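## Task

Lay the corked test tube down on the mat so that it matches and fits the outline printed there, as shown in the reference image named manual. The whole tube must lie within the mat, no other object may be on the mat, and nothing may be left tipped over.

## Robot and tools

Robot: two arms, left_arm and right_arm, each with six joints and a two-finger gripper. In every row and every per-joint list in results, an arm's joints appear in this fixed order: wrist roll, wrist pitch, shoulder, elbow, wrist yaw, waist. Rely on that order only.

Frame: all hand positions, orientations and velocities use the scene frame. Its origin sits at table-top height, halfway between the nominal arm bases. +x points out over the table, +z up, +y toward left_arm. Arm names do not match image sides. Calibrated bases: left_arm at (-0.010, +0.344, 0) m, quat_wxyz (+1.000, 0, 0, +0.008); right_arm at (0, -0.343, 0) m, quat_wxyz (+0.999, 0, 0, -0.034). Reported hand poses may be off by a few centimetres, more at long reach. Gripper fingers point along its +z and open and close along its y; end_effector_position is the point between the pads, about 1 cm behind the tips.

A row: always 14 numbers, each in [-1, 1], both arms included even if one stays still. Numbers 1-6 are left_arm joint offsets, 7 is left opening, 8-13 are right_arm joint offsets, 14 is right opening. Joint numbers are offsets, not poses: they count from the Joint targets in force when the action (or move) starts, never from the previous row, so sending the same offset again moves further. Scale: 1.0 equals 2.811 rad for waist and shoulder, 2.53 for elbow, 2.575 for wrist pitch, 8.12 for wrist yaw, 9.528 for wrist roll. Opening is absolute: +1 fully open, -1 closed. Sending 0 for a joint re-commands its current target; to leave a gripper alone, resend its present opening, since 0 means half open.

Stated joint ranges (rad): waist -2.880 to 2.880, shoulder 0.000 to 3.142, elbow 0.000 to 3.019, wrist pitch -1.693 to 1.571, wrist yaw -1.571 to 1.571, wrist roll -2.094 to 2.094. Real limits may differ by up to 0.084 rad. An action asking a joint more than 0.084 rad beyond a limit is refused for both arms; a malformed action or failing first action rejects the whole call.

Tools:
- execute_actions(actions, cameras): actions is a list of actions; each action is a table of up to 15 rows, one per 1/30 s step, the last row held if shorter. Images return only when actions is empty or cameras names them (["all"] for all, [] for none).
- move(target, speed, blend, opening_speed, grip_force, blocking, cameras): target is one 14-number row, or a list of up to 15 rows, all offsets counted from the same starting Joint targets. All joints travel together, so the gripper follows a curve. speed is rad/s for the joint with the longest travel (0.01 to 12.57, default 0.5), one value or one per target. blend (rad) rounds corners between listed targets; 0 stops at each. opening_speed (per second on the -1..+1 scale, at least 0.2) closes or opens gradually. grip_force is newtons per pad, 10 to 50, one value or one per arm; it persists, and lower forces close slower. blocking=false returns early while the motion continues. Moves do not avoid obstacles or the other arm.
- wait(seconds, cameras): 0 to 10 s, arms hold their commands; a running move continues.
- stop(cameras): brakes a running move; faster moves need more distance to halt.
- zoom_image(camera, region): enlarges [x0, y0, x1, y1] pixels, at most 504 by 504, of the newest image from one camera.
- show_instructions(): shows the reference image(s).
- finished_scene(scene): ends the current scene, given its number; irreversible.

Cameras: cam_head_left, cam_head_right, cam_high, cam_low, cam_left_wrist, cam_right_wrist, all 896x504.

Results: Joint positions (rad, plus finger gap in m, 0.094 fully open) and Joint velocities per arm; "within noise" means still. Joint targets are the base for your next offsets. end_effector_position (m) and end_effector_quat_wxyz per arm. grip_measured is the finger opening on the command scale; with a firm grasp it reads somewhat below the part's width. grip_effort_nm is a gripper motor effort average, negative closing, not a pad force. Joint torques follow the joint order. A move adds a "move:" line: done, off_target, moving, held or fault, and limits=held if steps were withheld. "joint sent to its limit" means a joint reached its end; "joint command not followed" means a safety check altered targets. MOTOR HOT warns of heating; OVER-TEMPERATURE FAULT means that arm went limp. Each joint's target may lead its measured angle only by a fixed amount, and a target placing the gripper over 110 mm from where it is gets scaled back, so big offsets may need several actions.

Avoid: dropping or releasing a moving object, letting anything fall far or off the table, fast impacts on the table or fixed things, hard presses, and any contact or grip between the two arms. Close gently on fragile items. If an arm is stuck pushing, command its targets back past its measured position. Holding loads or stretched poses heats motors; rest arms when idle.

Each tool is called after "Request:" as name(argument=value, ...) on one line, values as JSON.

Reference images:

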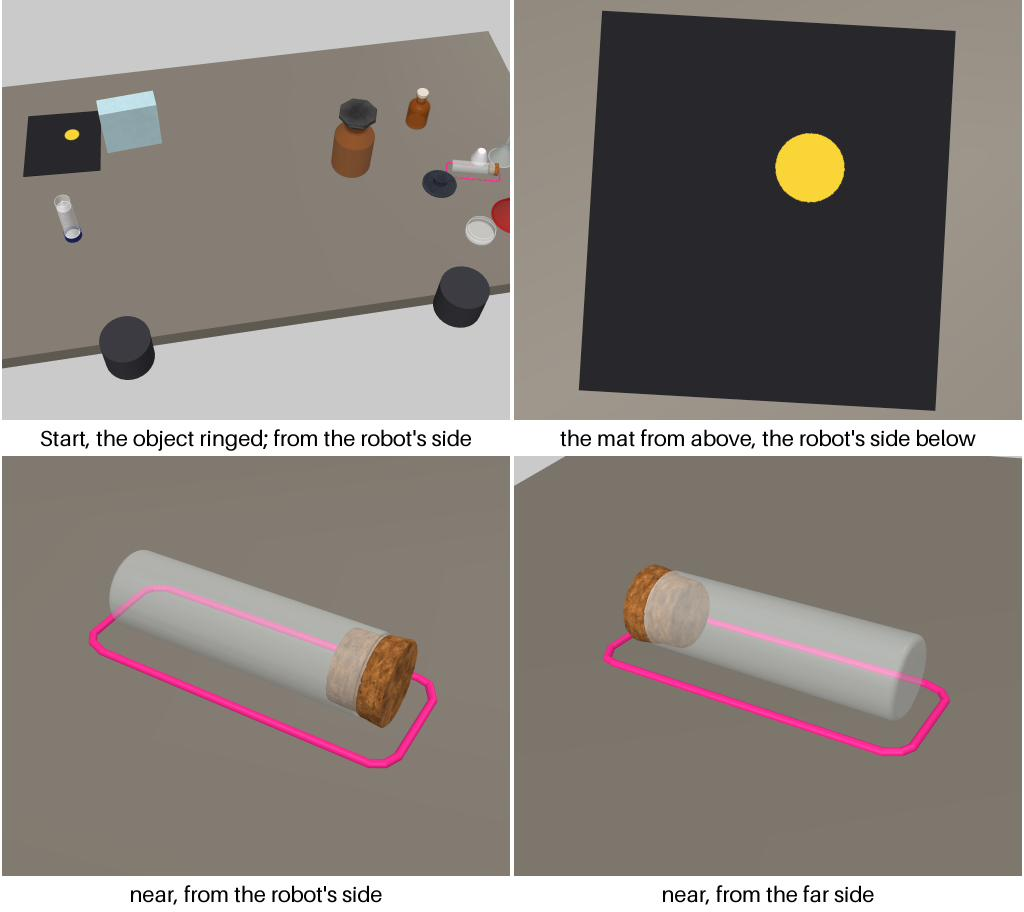

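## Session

Request:
execute_actions(actions=[])

Request:
zoom_image(camera="cam_head_right", region=[280, 160, 680, 420])

Request:
zoom_image(camera="cam_high", region=[230, 130, 720, 400])

Scene clock: 0.00 s.
left_arm: end_effector_position=(+0.5773, -0.3465, +0.1641) grip_measured=+1.000 grip_effort_nm=n/a end_effector_quat_wxyz=(+0.601, +0.690, +0.343, -0.215) | right_arm: end_effector_position=(+0.2401, -0.3425, +0.2857) grip_measured=+1.000 grip_effort_nm=n/a end_effector_quat_wxyz=(+0.458, +0.182, +0.832, -0.253)
Joint names: [wrist roll, wrist pitch, shoulder, elbow, wrist yaw, waist]
Joint positions: left_arm=[0.925 0.109 2.366 2.012 0.695 -0.759 0.094] | right_arm=[0.955 -1.343 0.641 0.703 1.08 0.765 0.094]
Joint velocities: within noise
Joint torques (N m): no reading
Motor temperatures (°C): left_arm=[20 22 24 27 20 20 19] | right_arm=[20 17 26 28 19 19 20]
Heat: left arm: hottest elbow 27 °C; right arm: hottest elbow 28 °C.
Joint targets: left_arm=[0.925 0.114 2.359 2.043 0.695 -0.759] | right_arm=[0.955 -1.341 0.641 0.732 1.080 0.765]
Tool commands: left_gripper/opening=+1.0 right_gripper/opening=+1.0

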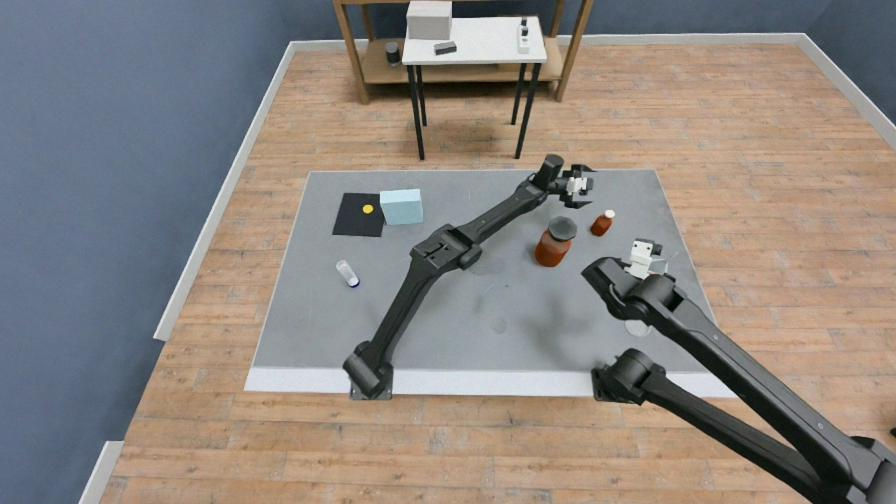

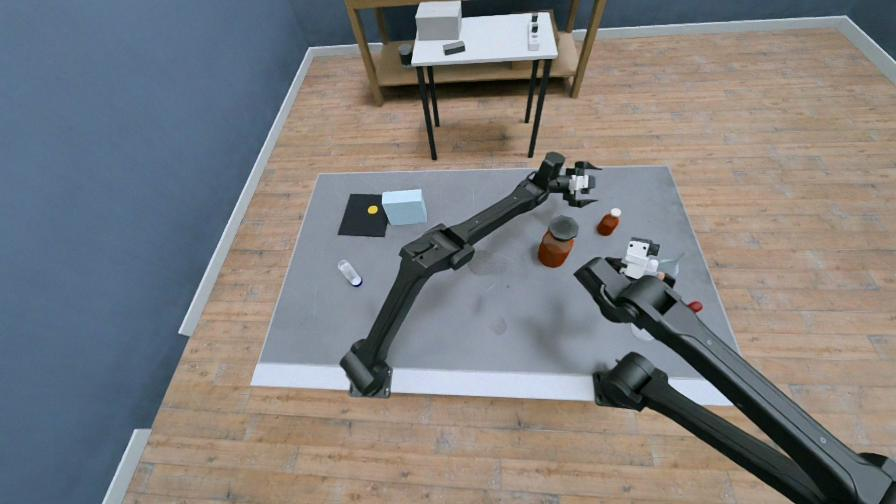

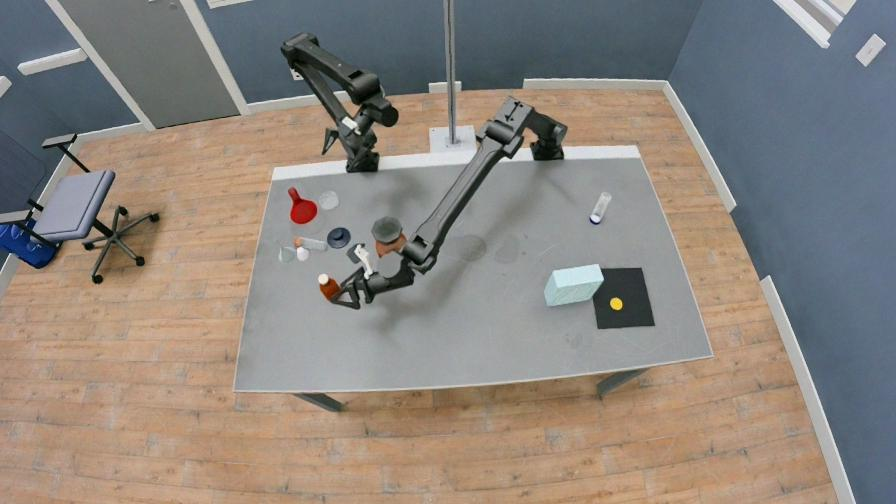

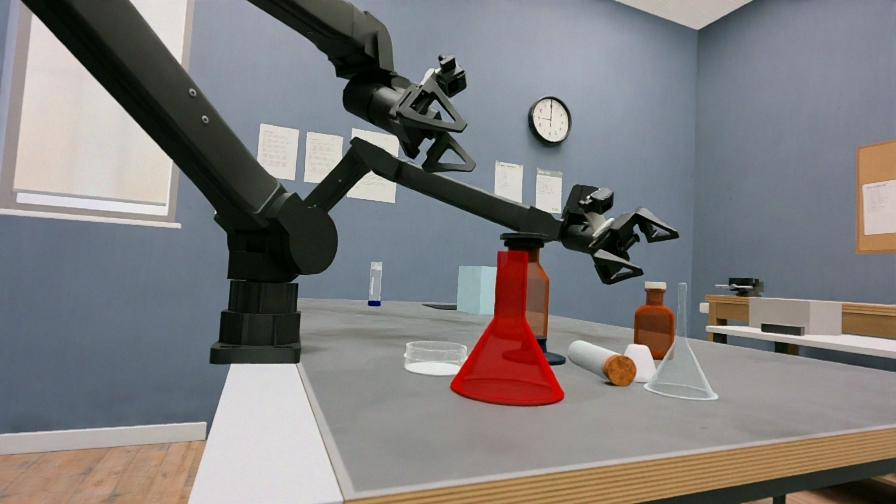

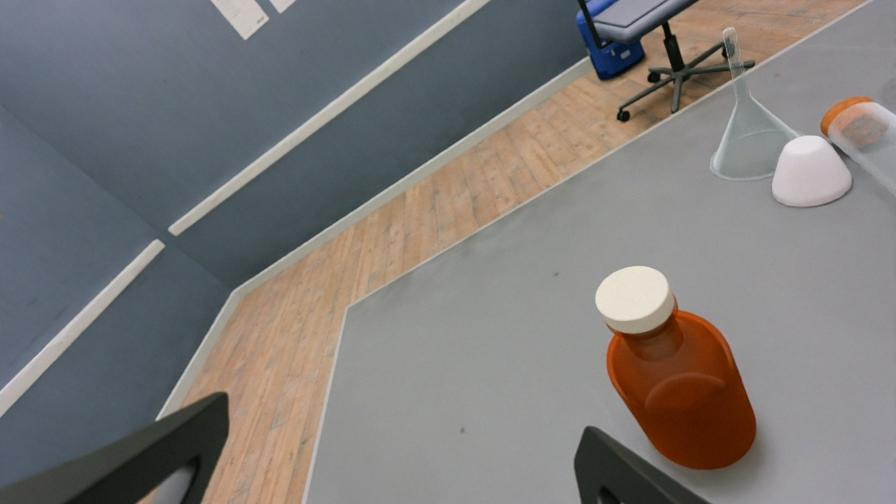

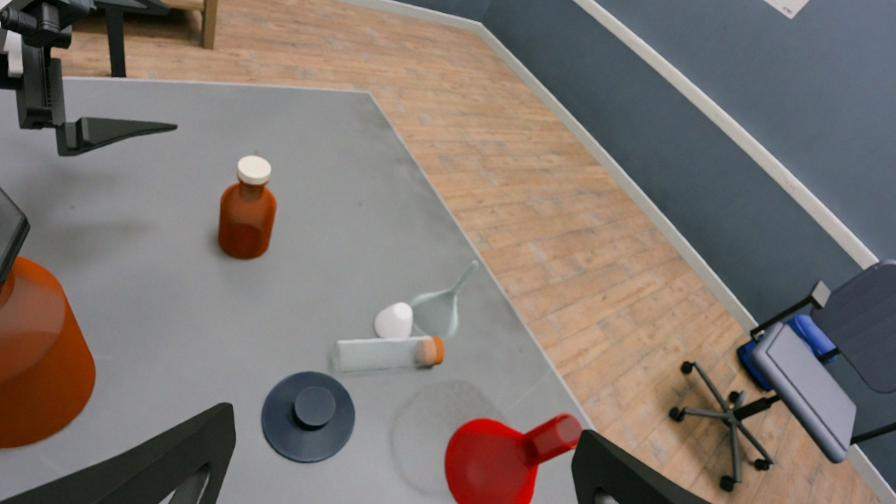

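Scaled by 1.260 from the camera's 896x504 image, which has a finer 1280x720 frame.

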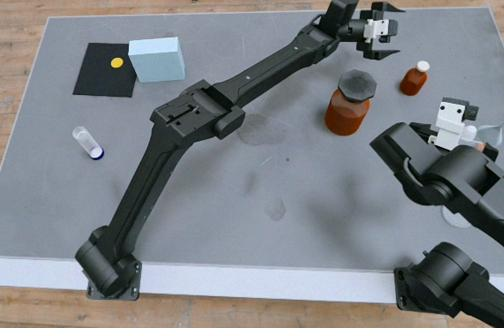

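Scaled by 1.029 from the camera's 896x504 image, which has a finer 1280x720 frame.

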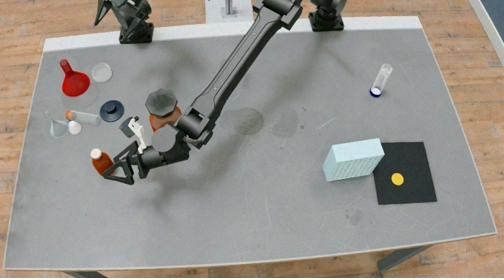

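Request:
move(target=[[0,0,-0.1277,0,0,0,1, 0,0,0,0,0,0,1],[-0.0971,-0.6423,-0.3074,-0.2288,-0.0856,0.4112,1, 0.0478,-0.0509,0.1939,0.156,-0.133,-0.3814,1]], speed=[0.6,1.0], blend=[0.08,0], cameras=["all"])

Request:
zoom_image(camera="cam_right_wrist", region=[250, 50, 700, 420])

Request:
zoom_image(camera="cam_left_wrist", region=[250, 50, 700, 420])

Request:
zoom_image(camera="cam_high", region=[240, 160, 440, 320])

Scene clock: 42.80 s.
left_arm: end_effector_position=(+0.3964, +0.5270, +0.2529) grip_measured=+1.000 grip_effort_nm=-0.02 end_effector_quat_wxyz=(+0.003, -0.205, +0.979, +0.001) | right_arm: end_effector_position=(+0.2967, -0.4614, +0.2169) grip_measured=+1.000 grip_effort_nm=-0.01 end_effector_quat_wxyz=(+0.001, +0.776, +0.630, -0.001)
Joint names: [wrist roll, wrist pitch, shoulder, elbow, wrist yaw, waist]
Joint positions: left_arm=[0.011 -1.532 1.498 1.466 0 0.407 0.094] | right_arm=[1.402 -1.461 1.178 1.069 0.003 -0.308 0.094]
Joint torques (N m): left_arm=[-0.11 -0.13 -11.87 10.52 0.02 0.38] | right_arm=[0.11 -0.06 -5.3 12.66 -0.11 -0.56]
Motor temperatures (°C): left_arm=[20 22 28 33 20 20 19] | right_arm=[20 17 26 33 20 19 20]
Heat: left arm: hottest elbow 33 °C; right arm: hottest elbow 33 °C.
Joint targets: left_arm=[0.000 -1.540 1.495 1.464 0.000 0.397] | right_arm=[1.410 -1.472 1.186 1.126 0.000 -0.307]
move: off_target (right_arm); right_arm: the elbow is farthest, 0.057 rad from its target

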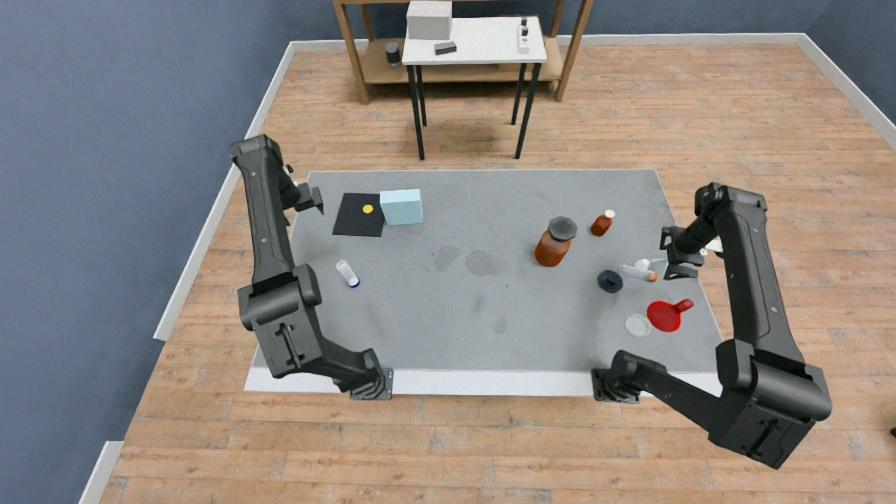

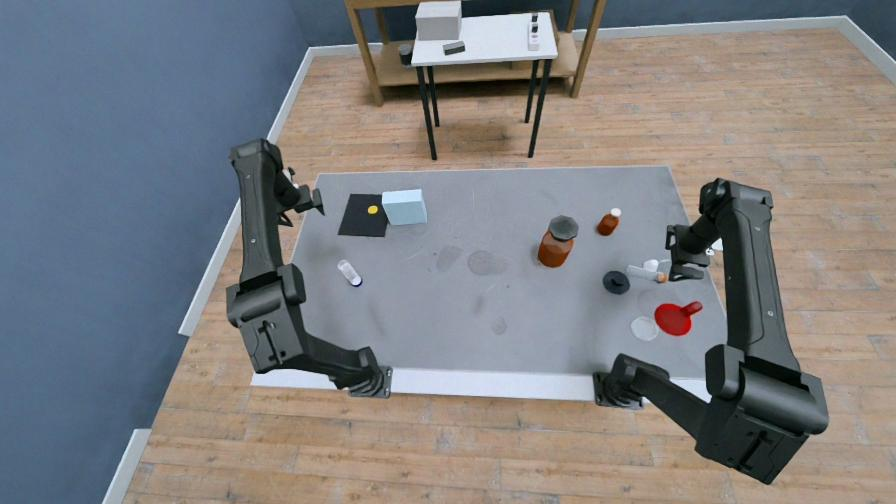

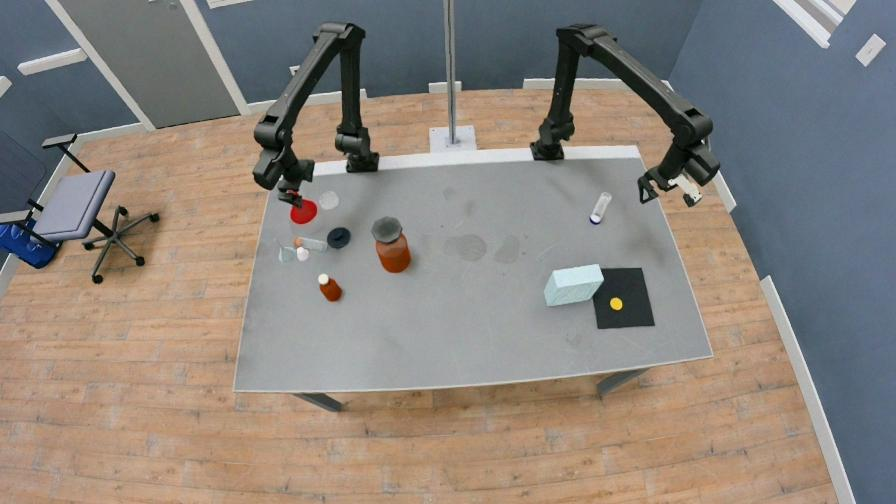

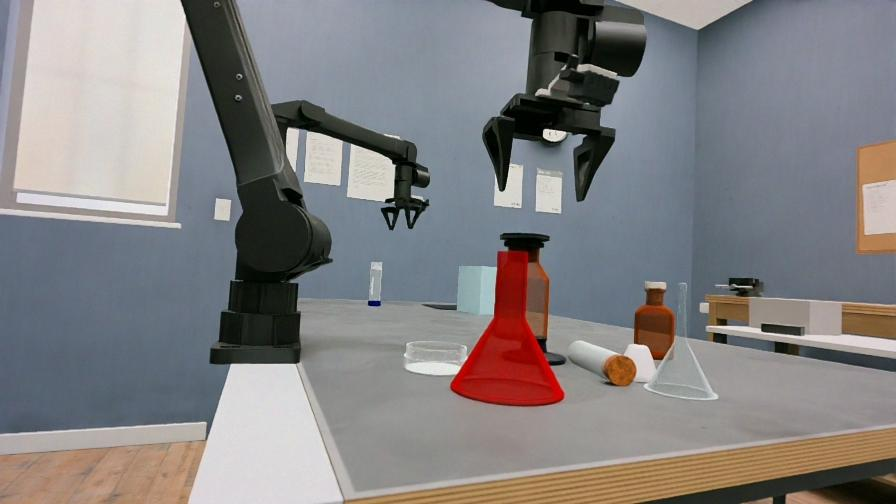

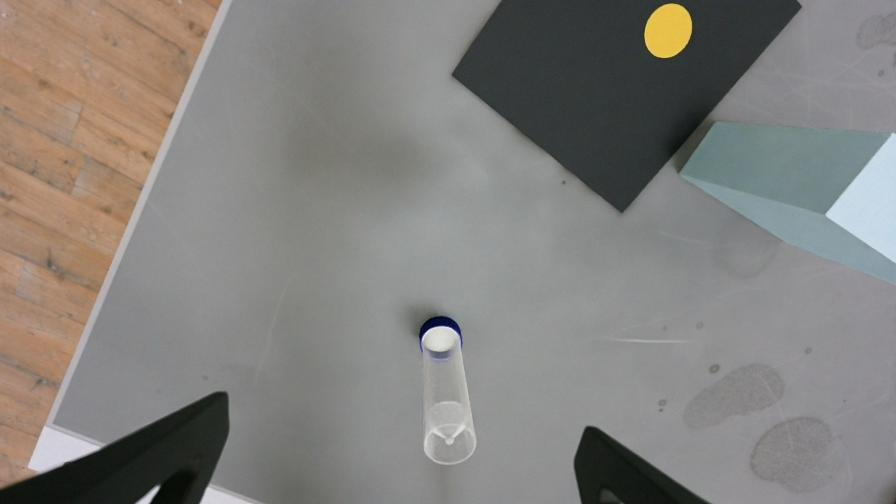

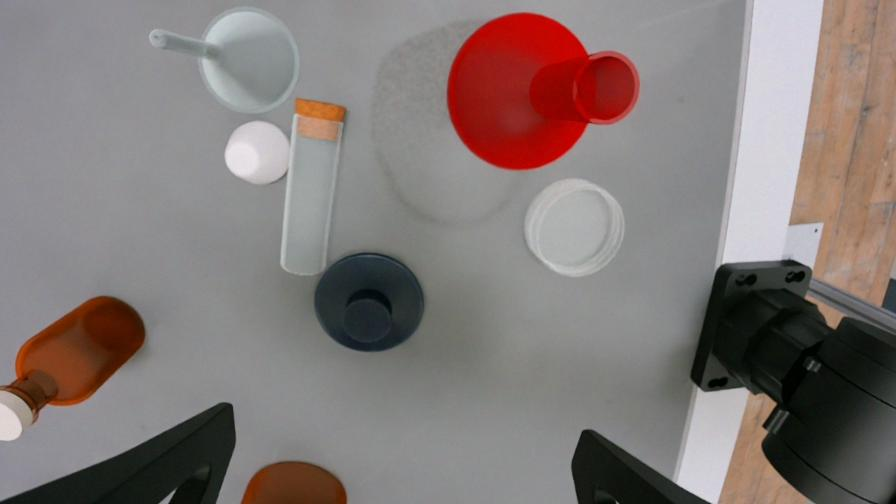

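Scaled by 1.120 from the camera's 896x504 image, which has a finer 1280x720 frame.

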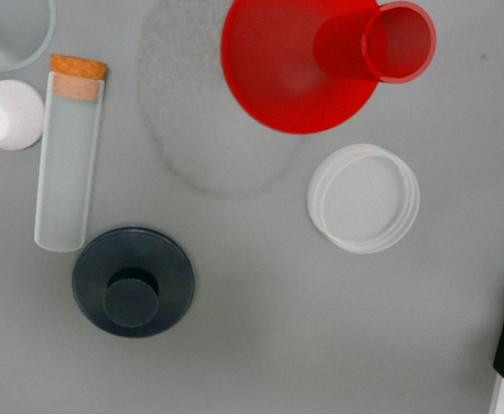

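Scaled by 1.120 from the camera's 896x504 image, which has a finer 1280x720 frame.

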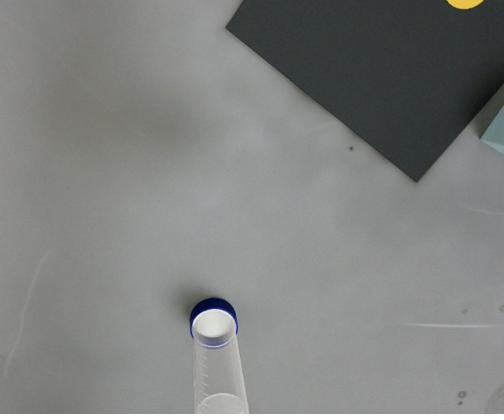

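Scaled by 2.520 from the camera's 896x504 image, which has a finer 1280x720 frame.

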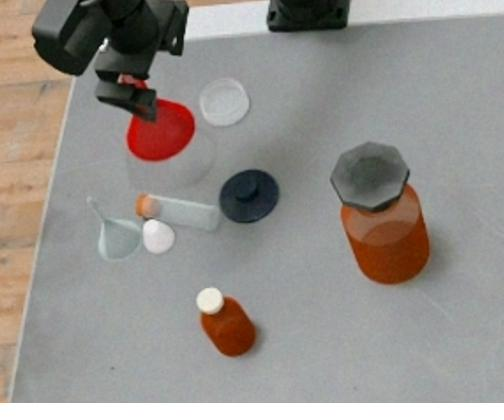

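Request:
move(target=[0,-0.0233,0.0886,0.1392,0,-0.0929,1, 0.0158,0.1087,0.0904,-0.0103,0,0.0174,0.064], speed=0.6, cameras=["cam_left_wrist", "cam_right_wrist"])

Request:
zoom_image(camera="cam_right_wrist", region=[250, 120, 600, 470])

Request:
zoom_image(camera="cam_left_wrist", region=[250, 20, 650, 420])

Scene clock: 81.30 s.
left_arm: end_effector_position=(+0.5190, +0.4202, +0.2507) grip_measured=+1.000 grip_effort_nm=-0.02 end_effector_quat_wxyz=(-0.002, -0.067, +0.998, +0.000) | right_arm: end_effector_position=(+0.3725, -0.4737, +0.1295) grip_measured=+0.067 grip_effort_nm=-0.15 end_effector_quat_wxyz=(+0.000, +0.809, +0.587, -0.002)
Joint names: [wrist roll, wrist pitch, shoulder, elbow, wrist yaw, waist]
Joint positions: left_arm=[0.009 -1.592 1.742 1.759 0 0.127 0.094] | right_arm=[1.552 -1.204 1.437 1.069 0.003 -0.267 0.05]
Joint torques (N m): left_arm=[-0.09 -0.18 -15.33 15.98 0.02 2.37] | right_arm=[0.11 0.65 -9.7 10.04 -0.11 0.03]
Motor temperatures (°C): left_arm=[20 22 28 34 20 20 19] | right_arm=[20 17 26 42 19 19 20]
Heat: left arm: hottest elbow 34 °C; right arm: hottest elbow 42 °C.
Joint targets: left_arm=[0.000 -1.600 1.744 1.816 0.000 0.136] | right_arm=[1.561 -1.192 1.440 1.100 0.000 -0.258]
move: off_target (left_arm); left_arm: the elbow is farthest, 0.057 rad from its target
Images, in order (width x height): cam_left_wrist 896x504, cam_right_wrist 896x504.

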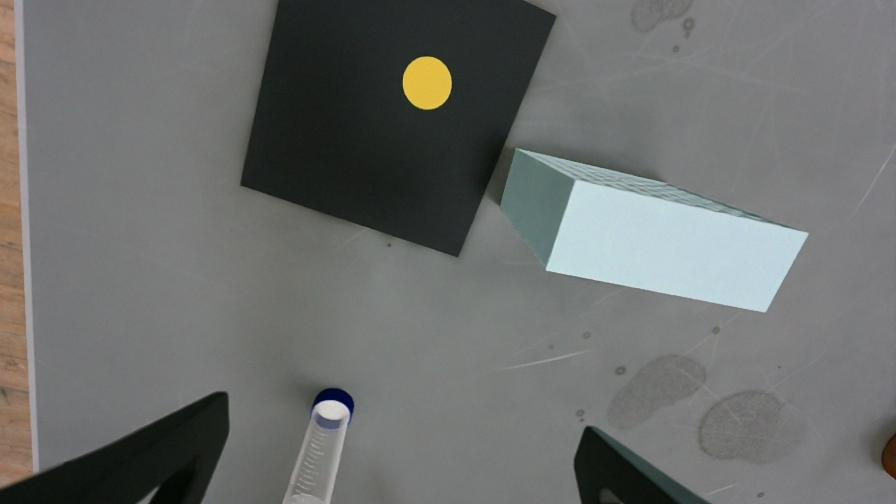

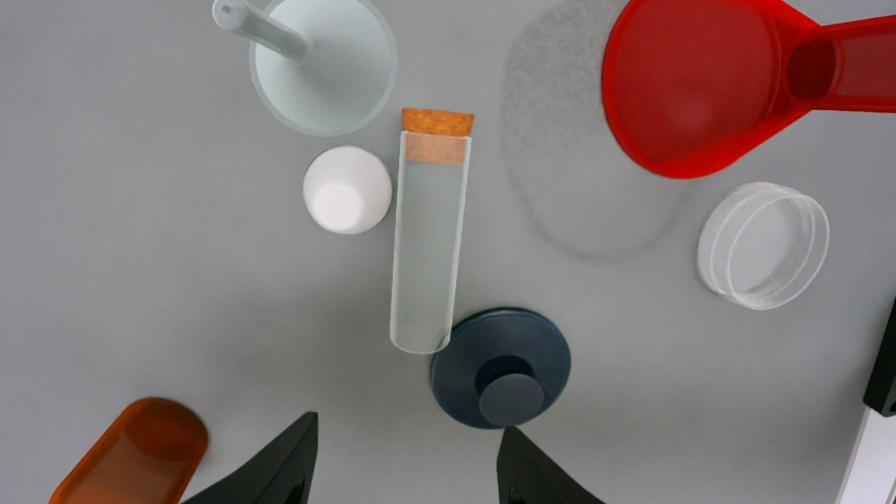

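Scaled by 1.440 from the camera's 896x504 image, which has a finer 1280x720 frame.

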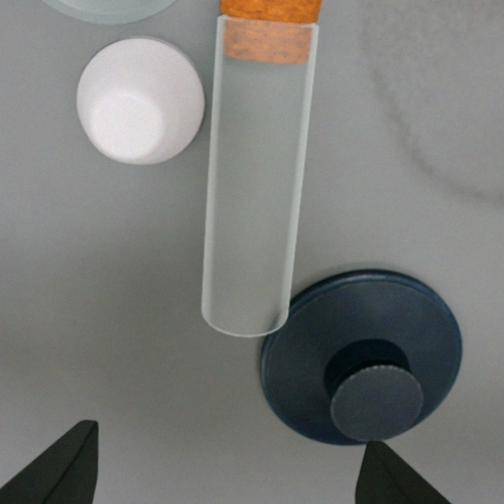

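Scaled by 1.260 from the camera's 896x504 image, which has a finer 1280x720 frame.

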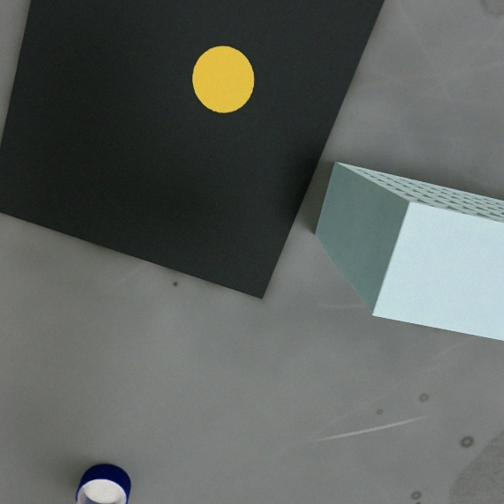

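Request:
move(target=[[0,0,0,0,0,0,1, 0,0.0541,0.0167,-0.0492,0,-0.01,0.064],[0,0,0,0,0,0,1, 0,0.1045,0.0415,-0.0729,0,-0.01,0.064]], speed=[0.3,0.15], blend=[0.03,0], cameras=["cam_right_wrist", "cam_low", "cam_high"])

Request:
zoom_image(camera="cam_low", region=[430, 200, 750, 420])

Request:
zoom_image(camera="cam_high", region=[260, 180, 400, 320])

Scene clock: 107.60 s.
left_arm: end_effector_position=(+0.5190, +0.4202, +0.2507) grip_measured=+1.000 grip_effort_nm=-0.02 end_effector_quat_wxyz=(-0.002, -0.067, +0.998, +0.000) | right_arm: end_effector_position=(+0.3683, -0.4759, +0.0397) grip_measured=+0.067 grip_effort_nm=-0.16 end_effector_quat_wxyz=(+0.005, +0.812, +0.583, +0.002)
Joint names: [wrist roll, wrist pitch, shoulder, elbow, wrist yaw, waist]
Joint positions: left_arm=[0.009 -1.592 1.742 1.759 0 0.127 0.094] | right_arm=[1.553 -0.935 1.543 0.918 0.003 -0.276 0.05]
Joint torques (N m): left_arm=[-0.1 -0.1 -15.27 15.99 0.01 2.32] | right_arm=[0.07 0.76 -8.7 6.32 -0.11 -1.79]
Heat: left arm: hottest elbow 38 °C; right arm: hottest elbow 40 °C.
Joint targets: left_arm=[0.000 -1.600 1.744 1.816 0.000 0.136] | right_arm=[1.561 -0.923 1.557 0.916 0.000 -0.286]
move: off_target (left_arm); left_arm: the elbow is farthest, 0.057 rad from its target
Images, in order (width x height): cam_high 896x504, cam_low 896x504, cam_right_wrist 896x504.

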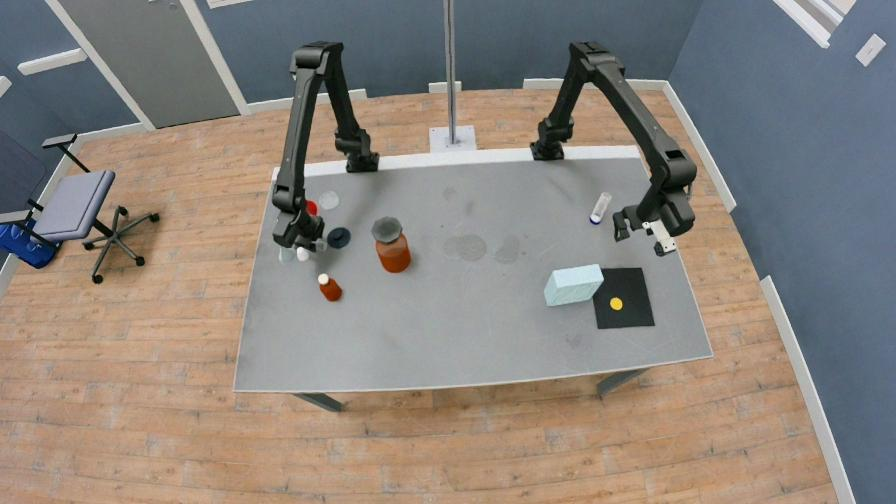

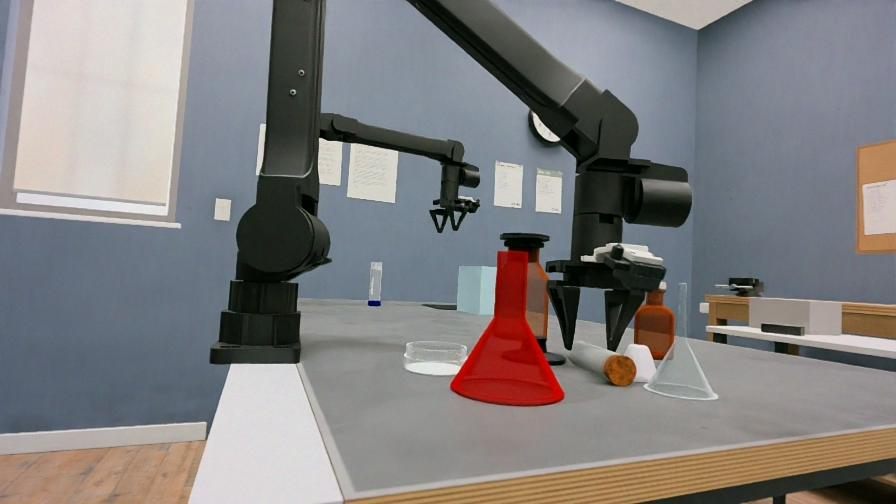

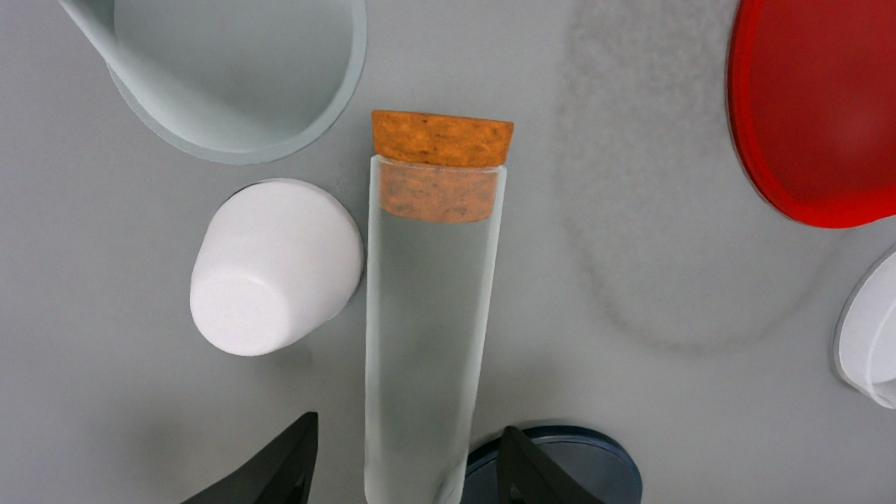

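Scaled by 1.575 from the camera's 896x504 image, which has a finer 1280x720 frame.

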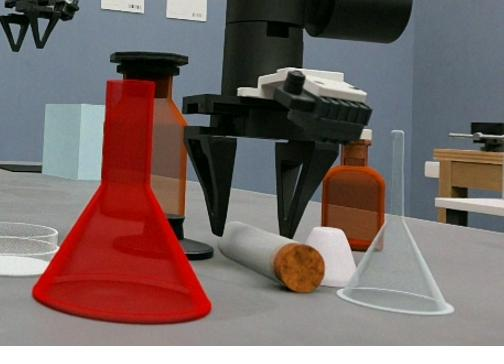

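Scaled by 3.600 from the camera's 896x504 image, which has a finer 1280x720 frame.

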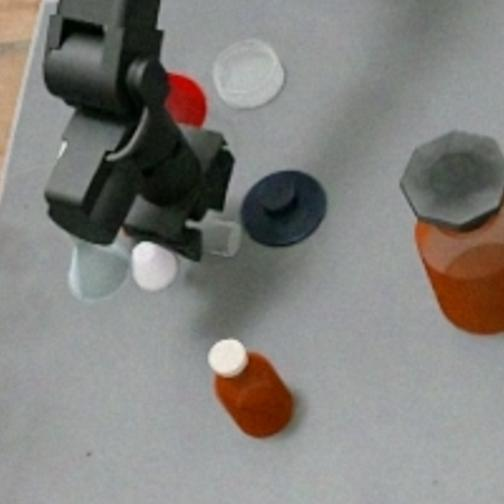

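Request:
move(target=[[0,0,0,0,0,0,1, 0,0.0117,0.0068,-0.0077,0,0,0.064],[0,0,0,0,0,0,1, 0,0.0117,0.0068,-0.0077,0,0,-0.6]], speed=[0.1,0.1], grip_force=[50, 25], cameras=["cam_right_wrist", "cam_low"])

Request:
zoom_image(camera="cam_low", region=[430, 200, 750, 420])

Scene clock: 120.90 s.
left_arm: end_effector_position=(+0.5190, +0.4202, +0.2507) grip_measured=+1.000 grip_effort_nm=-0.02 end_effector_quat_wxyz=(-0.002, -0.067, +0.998, +0.000) | right_arm: end_effector_position=(+0.3651, -0.4748, +0.0271) grip_measured=-0.350 grip_effort_nm=-0.49 end_effector_quat_wxyz=(+0.002, +0.812, +0.583, +0.000)
Joint names: [wrist roll, wrist pitch, shoulder, elbow, wrist yaw, waist]
Joint positions: left_arm=[0.009 -1.592 1.742 1.759 0 0.127 0.094] | right_arm=[1.553 -0.905 1.561 0.899 0.003 -0.276 0.031]
Joint torques (N m): left_arm=[-0.1 -0.21 -15.03 16.05 0.03 2.2] | right_arm=[0.09 0.87 -8.82 6.22 -0.1 -1.9]
Motor temperatures (°C): left_arm=[20 22 29 40 20 20 19] | right_arm=[20 17 26 38 19 19 20]
Heat: left arm: hottest elbow 40 °C; right arm: hottest elbow 38 °C.
Joint targets: left_arm=[0.000 -1.600 1.744 1.816 0.000 0.136] | right_arm=[1.561 -0.893 1.576 0.897 0.000 -0.286]
grip_force (N): 50, 25
move: off_target (left_arm); left_arm: the elbow is farthest, 0.057 rad from its target
Images, in order (width x height): cam_low 896x504, cam_right_wrist 896x504.

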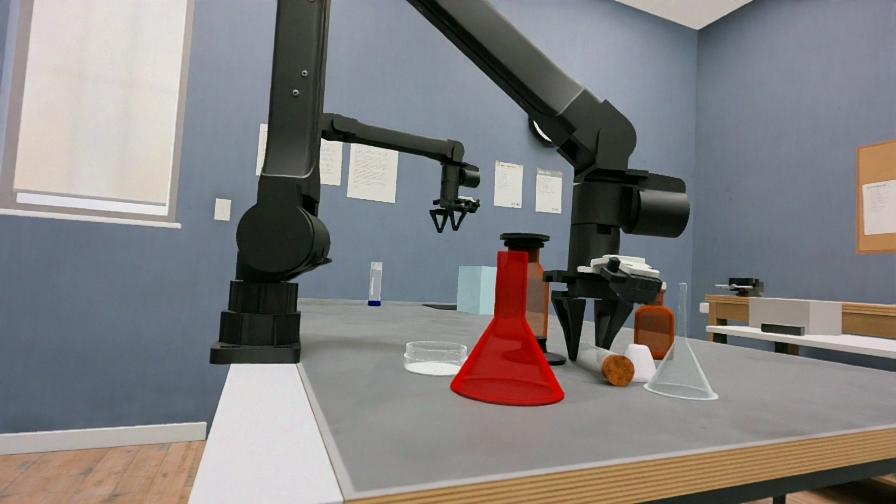

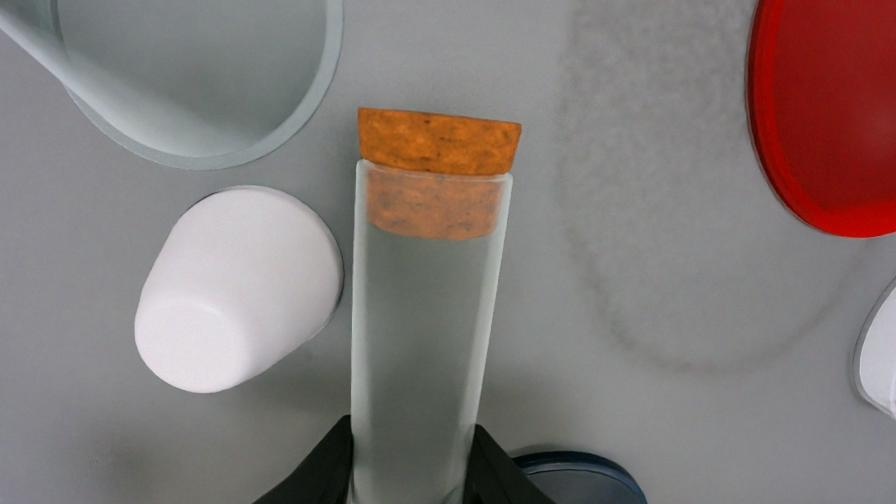

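Scaled by 1.575 from the camera's 896x504 image, which has a finer 1280x720 frame.

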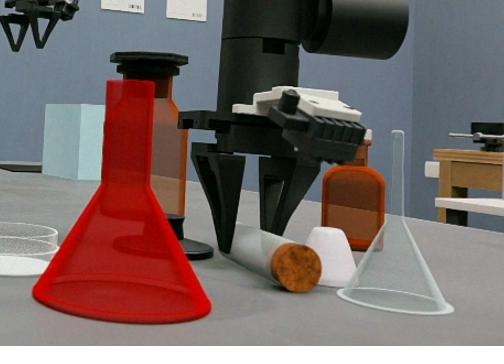

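Request:
move(target=[[0,0,0,0,0,0,1, 0,0,0,0.0178,0,0,-0.6],[0,0,0,0,0,0,1, 0,-0.134,-0.0626,0.0881,0,0,-0.6],[0,0,0,0,0,0,1, 0,-0.2699,-0.083,0.2038,0,0,-0.6],[0,0,0,0,0,0,1, -0.013,-0.3006,0.0793,0.4142,0,0.4187,-0.6],[0,0,0,0,0,0,1, -0.013,-0.0925,0.1121,0.2244,0,0.4187,-0.6]], speed=[0.2,0.3,0.5,0.8,0.5], blend=[0,0.05,0.1,0.08,0], cameras=["cam_right_wrist", "cam_low", "cam_high", "cam_head_right"])

Request:
zoom_image(camera="cam_low", region=[380, 200, 560, 350])

Request:
zoom_image(camera="cam_high", region=[380, 150, 560, 320])

Scene clock: 151.13 s.
left_arm: end_effector_position=(+0.5190, +0.4202, +0.2507) grip_measured=+1.000 grip_effort_nm=-0.02 end_effector_quat_wxyz=(-0.002, -0.067, +0.998, +0.000) | right_arm: end_effector_position=(+0.3737, +0.0628, +0.0641) grip_measured=-0.352 grip_effort_nm=-0.57 end_effector_quat_wxyz=(+0.000, +0.304, +0.953, +0.001)
Joint names: [wrist roll, wrist pitch, shoulder, elbow, wrist yaw, waist]
Joint positions: left_arm=[0.009 -1.592 1.742 1.759 0 0.127 0.094] | right_arm=[1.445 -1.143 1.885 1.46 -0.001 0.894 0.03]
Joint torques (N m): left_arm=[-0.09 -0.24 -15.15 15.91 0.01 2.14] | right_arm=[-0.09 0.81 -15.97 7.83 0.07 -1.2]
Heat: left arm: hottest elbow 42 °C; right arm: hottest elbow 35 °C.
Joint targets: left_arm=[0.000 -1.600 1.744 1.816 0.000 0.136] | right_arm=[1.437 -1.131 1.891 1.464 0.000 0.891]
grip_force (N): 50, 25
move: off_target (left_arm); left_arm: the elbow is farthest, 0.057 rad from its target
Images, in order (width x height): cam_head_right 896x504, cam_high 896x504, cam_low 896x504, cam_right_wrist 896x504.

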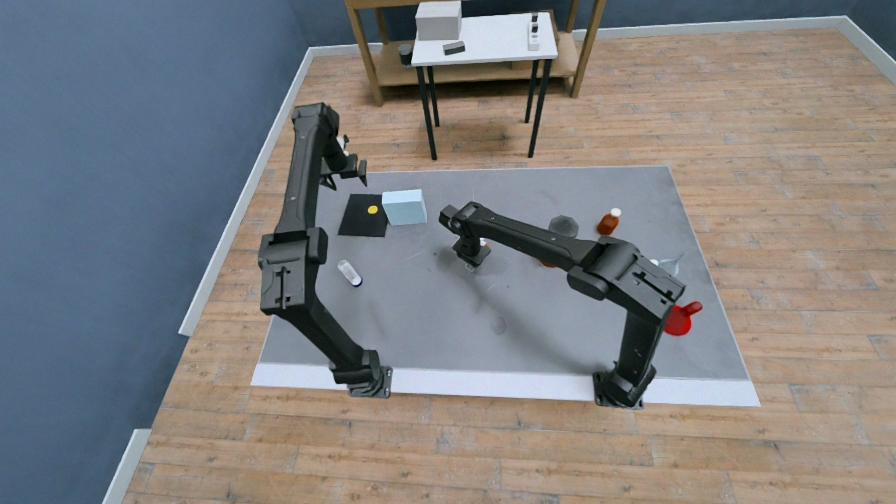

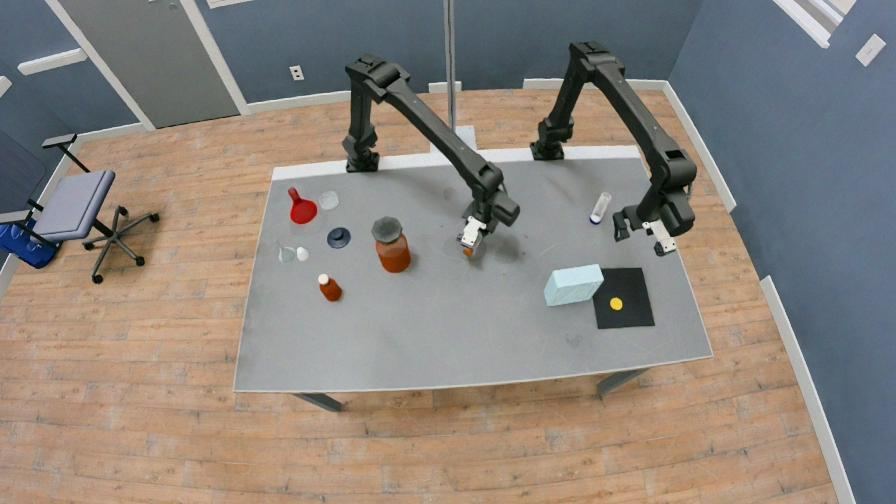

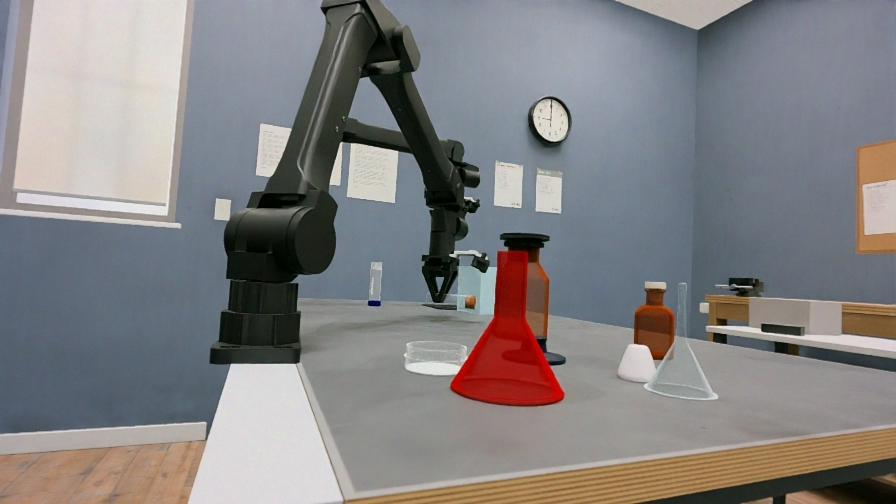

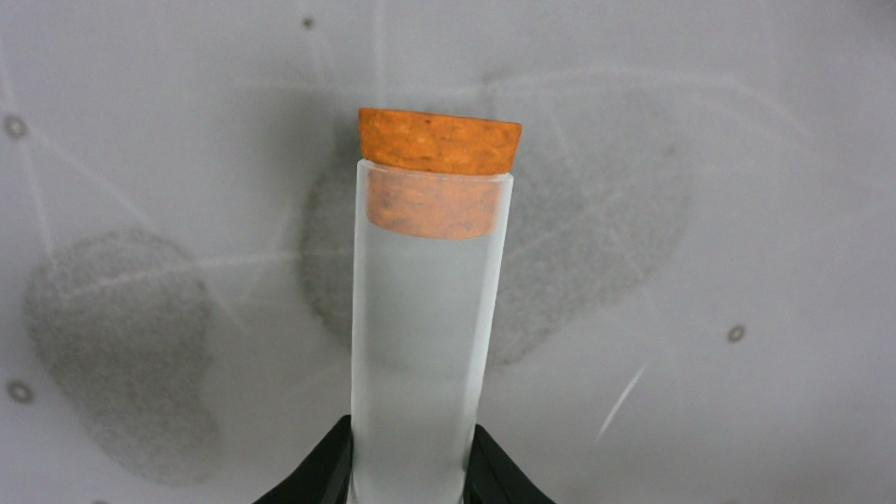

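Scaled by 2.800 from the camera's 896x504 image, which has a finer 1280x720 frame.

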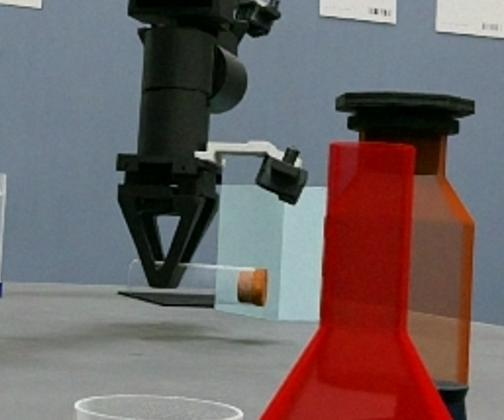

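Scaled by 2.800 from the camera's 896x504 image, which has a finer 1280x720 frame.

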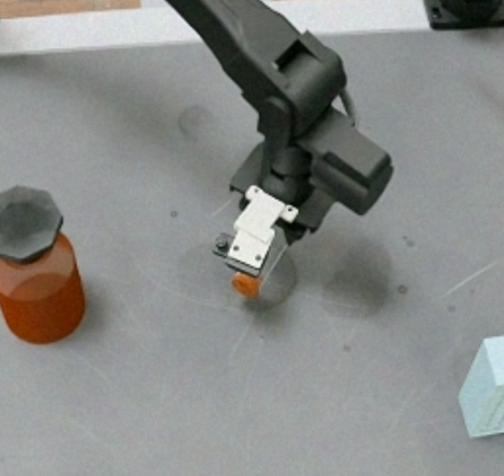

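Request:
move(target=[0,0,0,0,0,0,1, 0,0.0234,0.0106,-0.0121,0,0,-0.6], speed=0.12, cameras=["cam_right_wrist", "cam_low"])

Request:
zoom_image(camera="cam_low", region=[400, 250, 500, 330])

Scene clock: 157.30 s.
left_arm: end_effector_position=(+0.5190, +0.4202, +0.2507) grip_measured=+1.000 grip_effort_nm=-0.02 end_effector_quat_wxyz=(-0.002, -0.067, +0.998, +0.000) | right_arm: end_effector_position=(+0.3754, +0.0646, +0.0435) grip_measured=-0.352 grip_effort_nm=-0.57 end_effector_quat_wxyz=(+0.003, +0.304, +0.953, +0.007)
Joint names: [wrist roll, wrist pitch, shoulder, elbow, wrist yaw, waist]
Joint positions: left_arm=[0.009 -1.592 1.742 1.759 0 0.127 0.094] | right_arm=[1.445 -1.083 1.907 1.434 -0.001 0.894 0.03]
Joint torques (N m): left_arm=[-0.08 -0.16 -15.56 15.92 0.03 2.02] | right_arm=[-0.08 0.79 -15.79 7.09 0.07 -1.67]
Heat: left arm: hottest elbow 42 °C; right arm: hottest elbow 35 °C.
Joint targets: left_arm=[0.000 -1.600 1.744 1.816 0.000 0.136] | right_arm=[1.437 -1.071 1.921 1.433 0.000 0.891]
grip_force (N): 50, 25
move: off_target (left_arm); left_arm: the elbow is farthest, 0.057 rad from its target
Images, in order (width x height): cam_low 896x504, cam_right_wrist 896x504.

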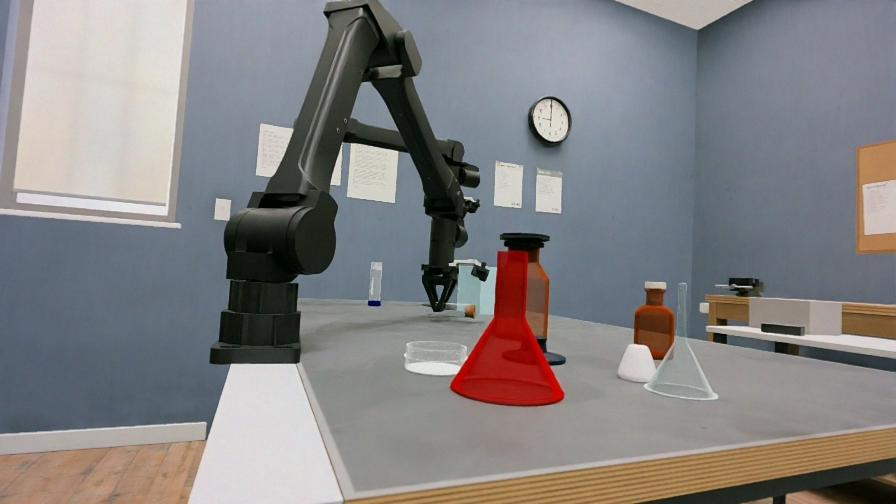

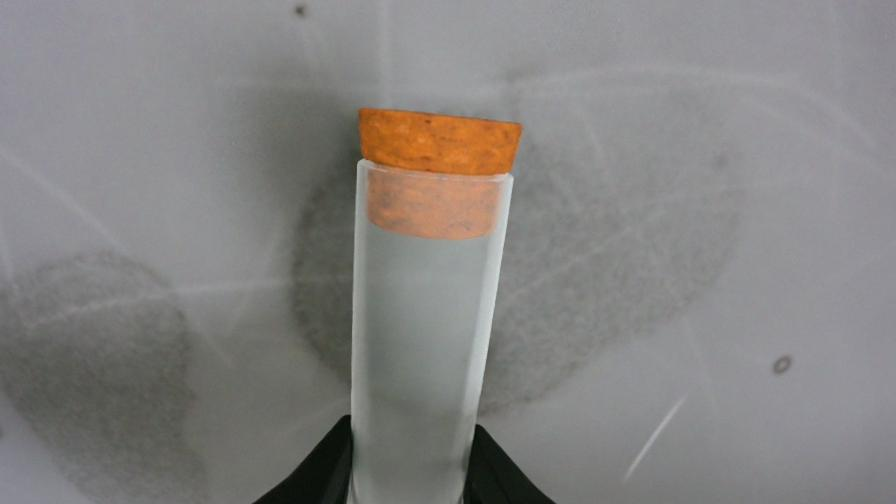

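Scaled by 5.040 from the camera's 896x504 image, which has a finer 1280x720 frame.

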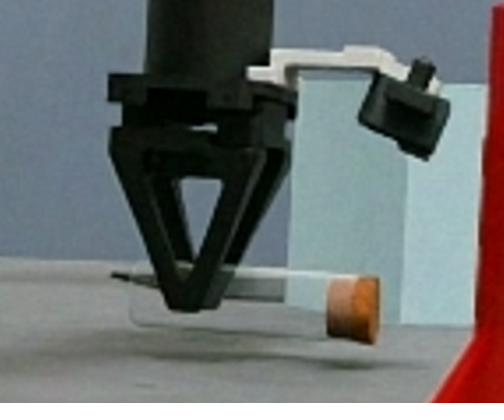

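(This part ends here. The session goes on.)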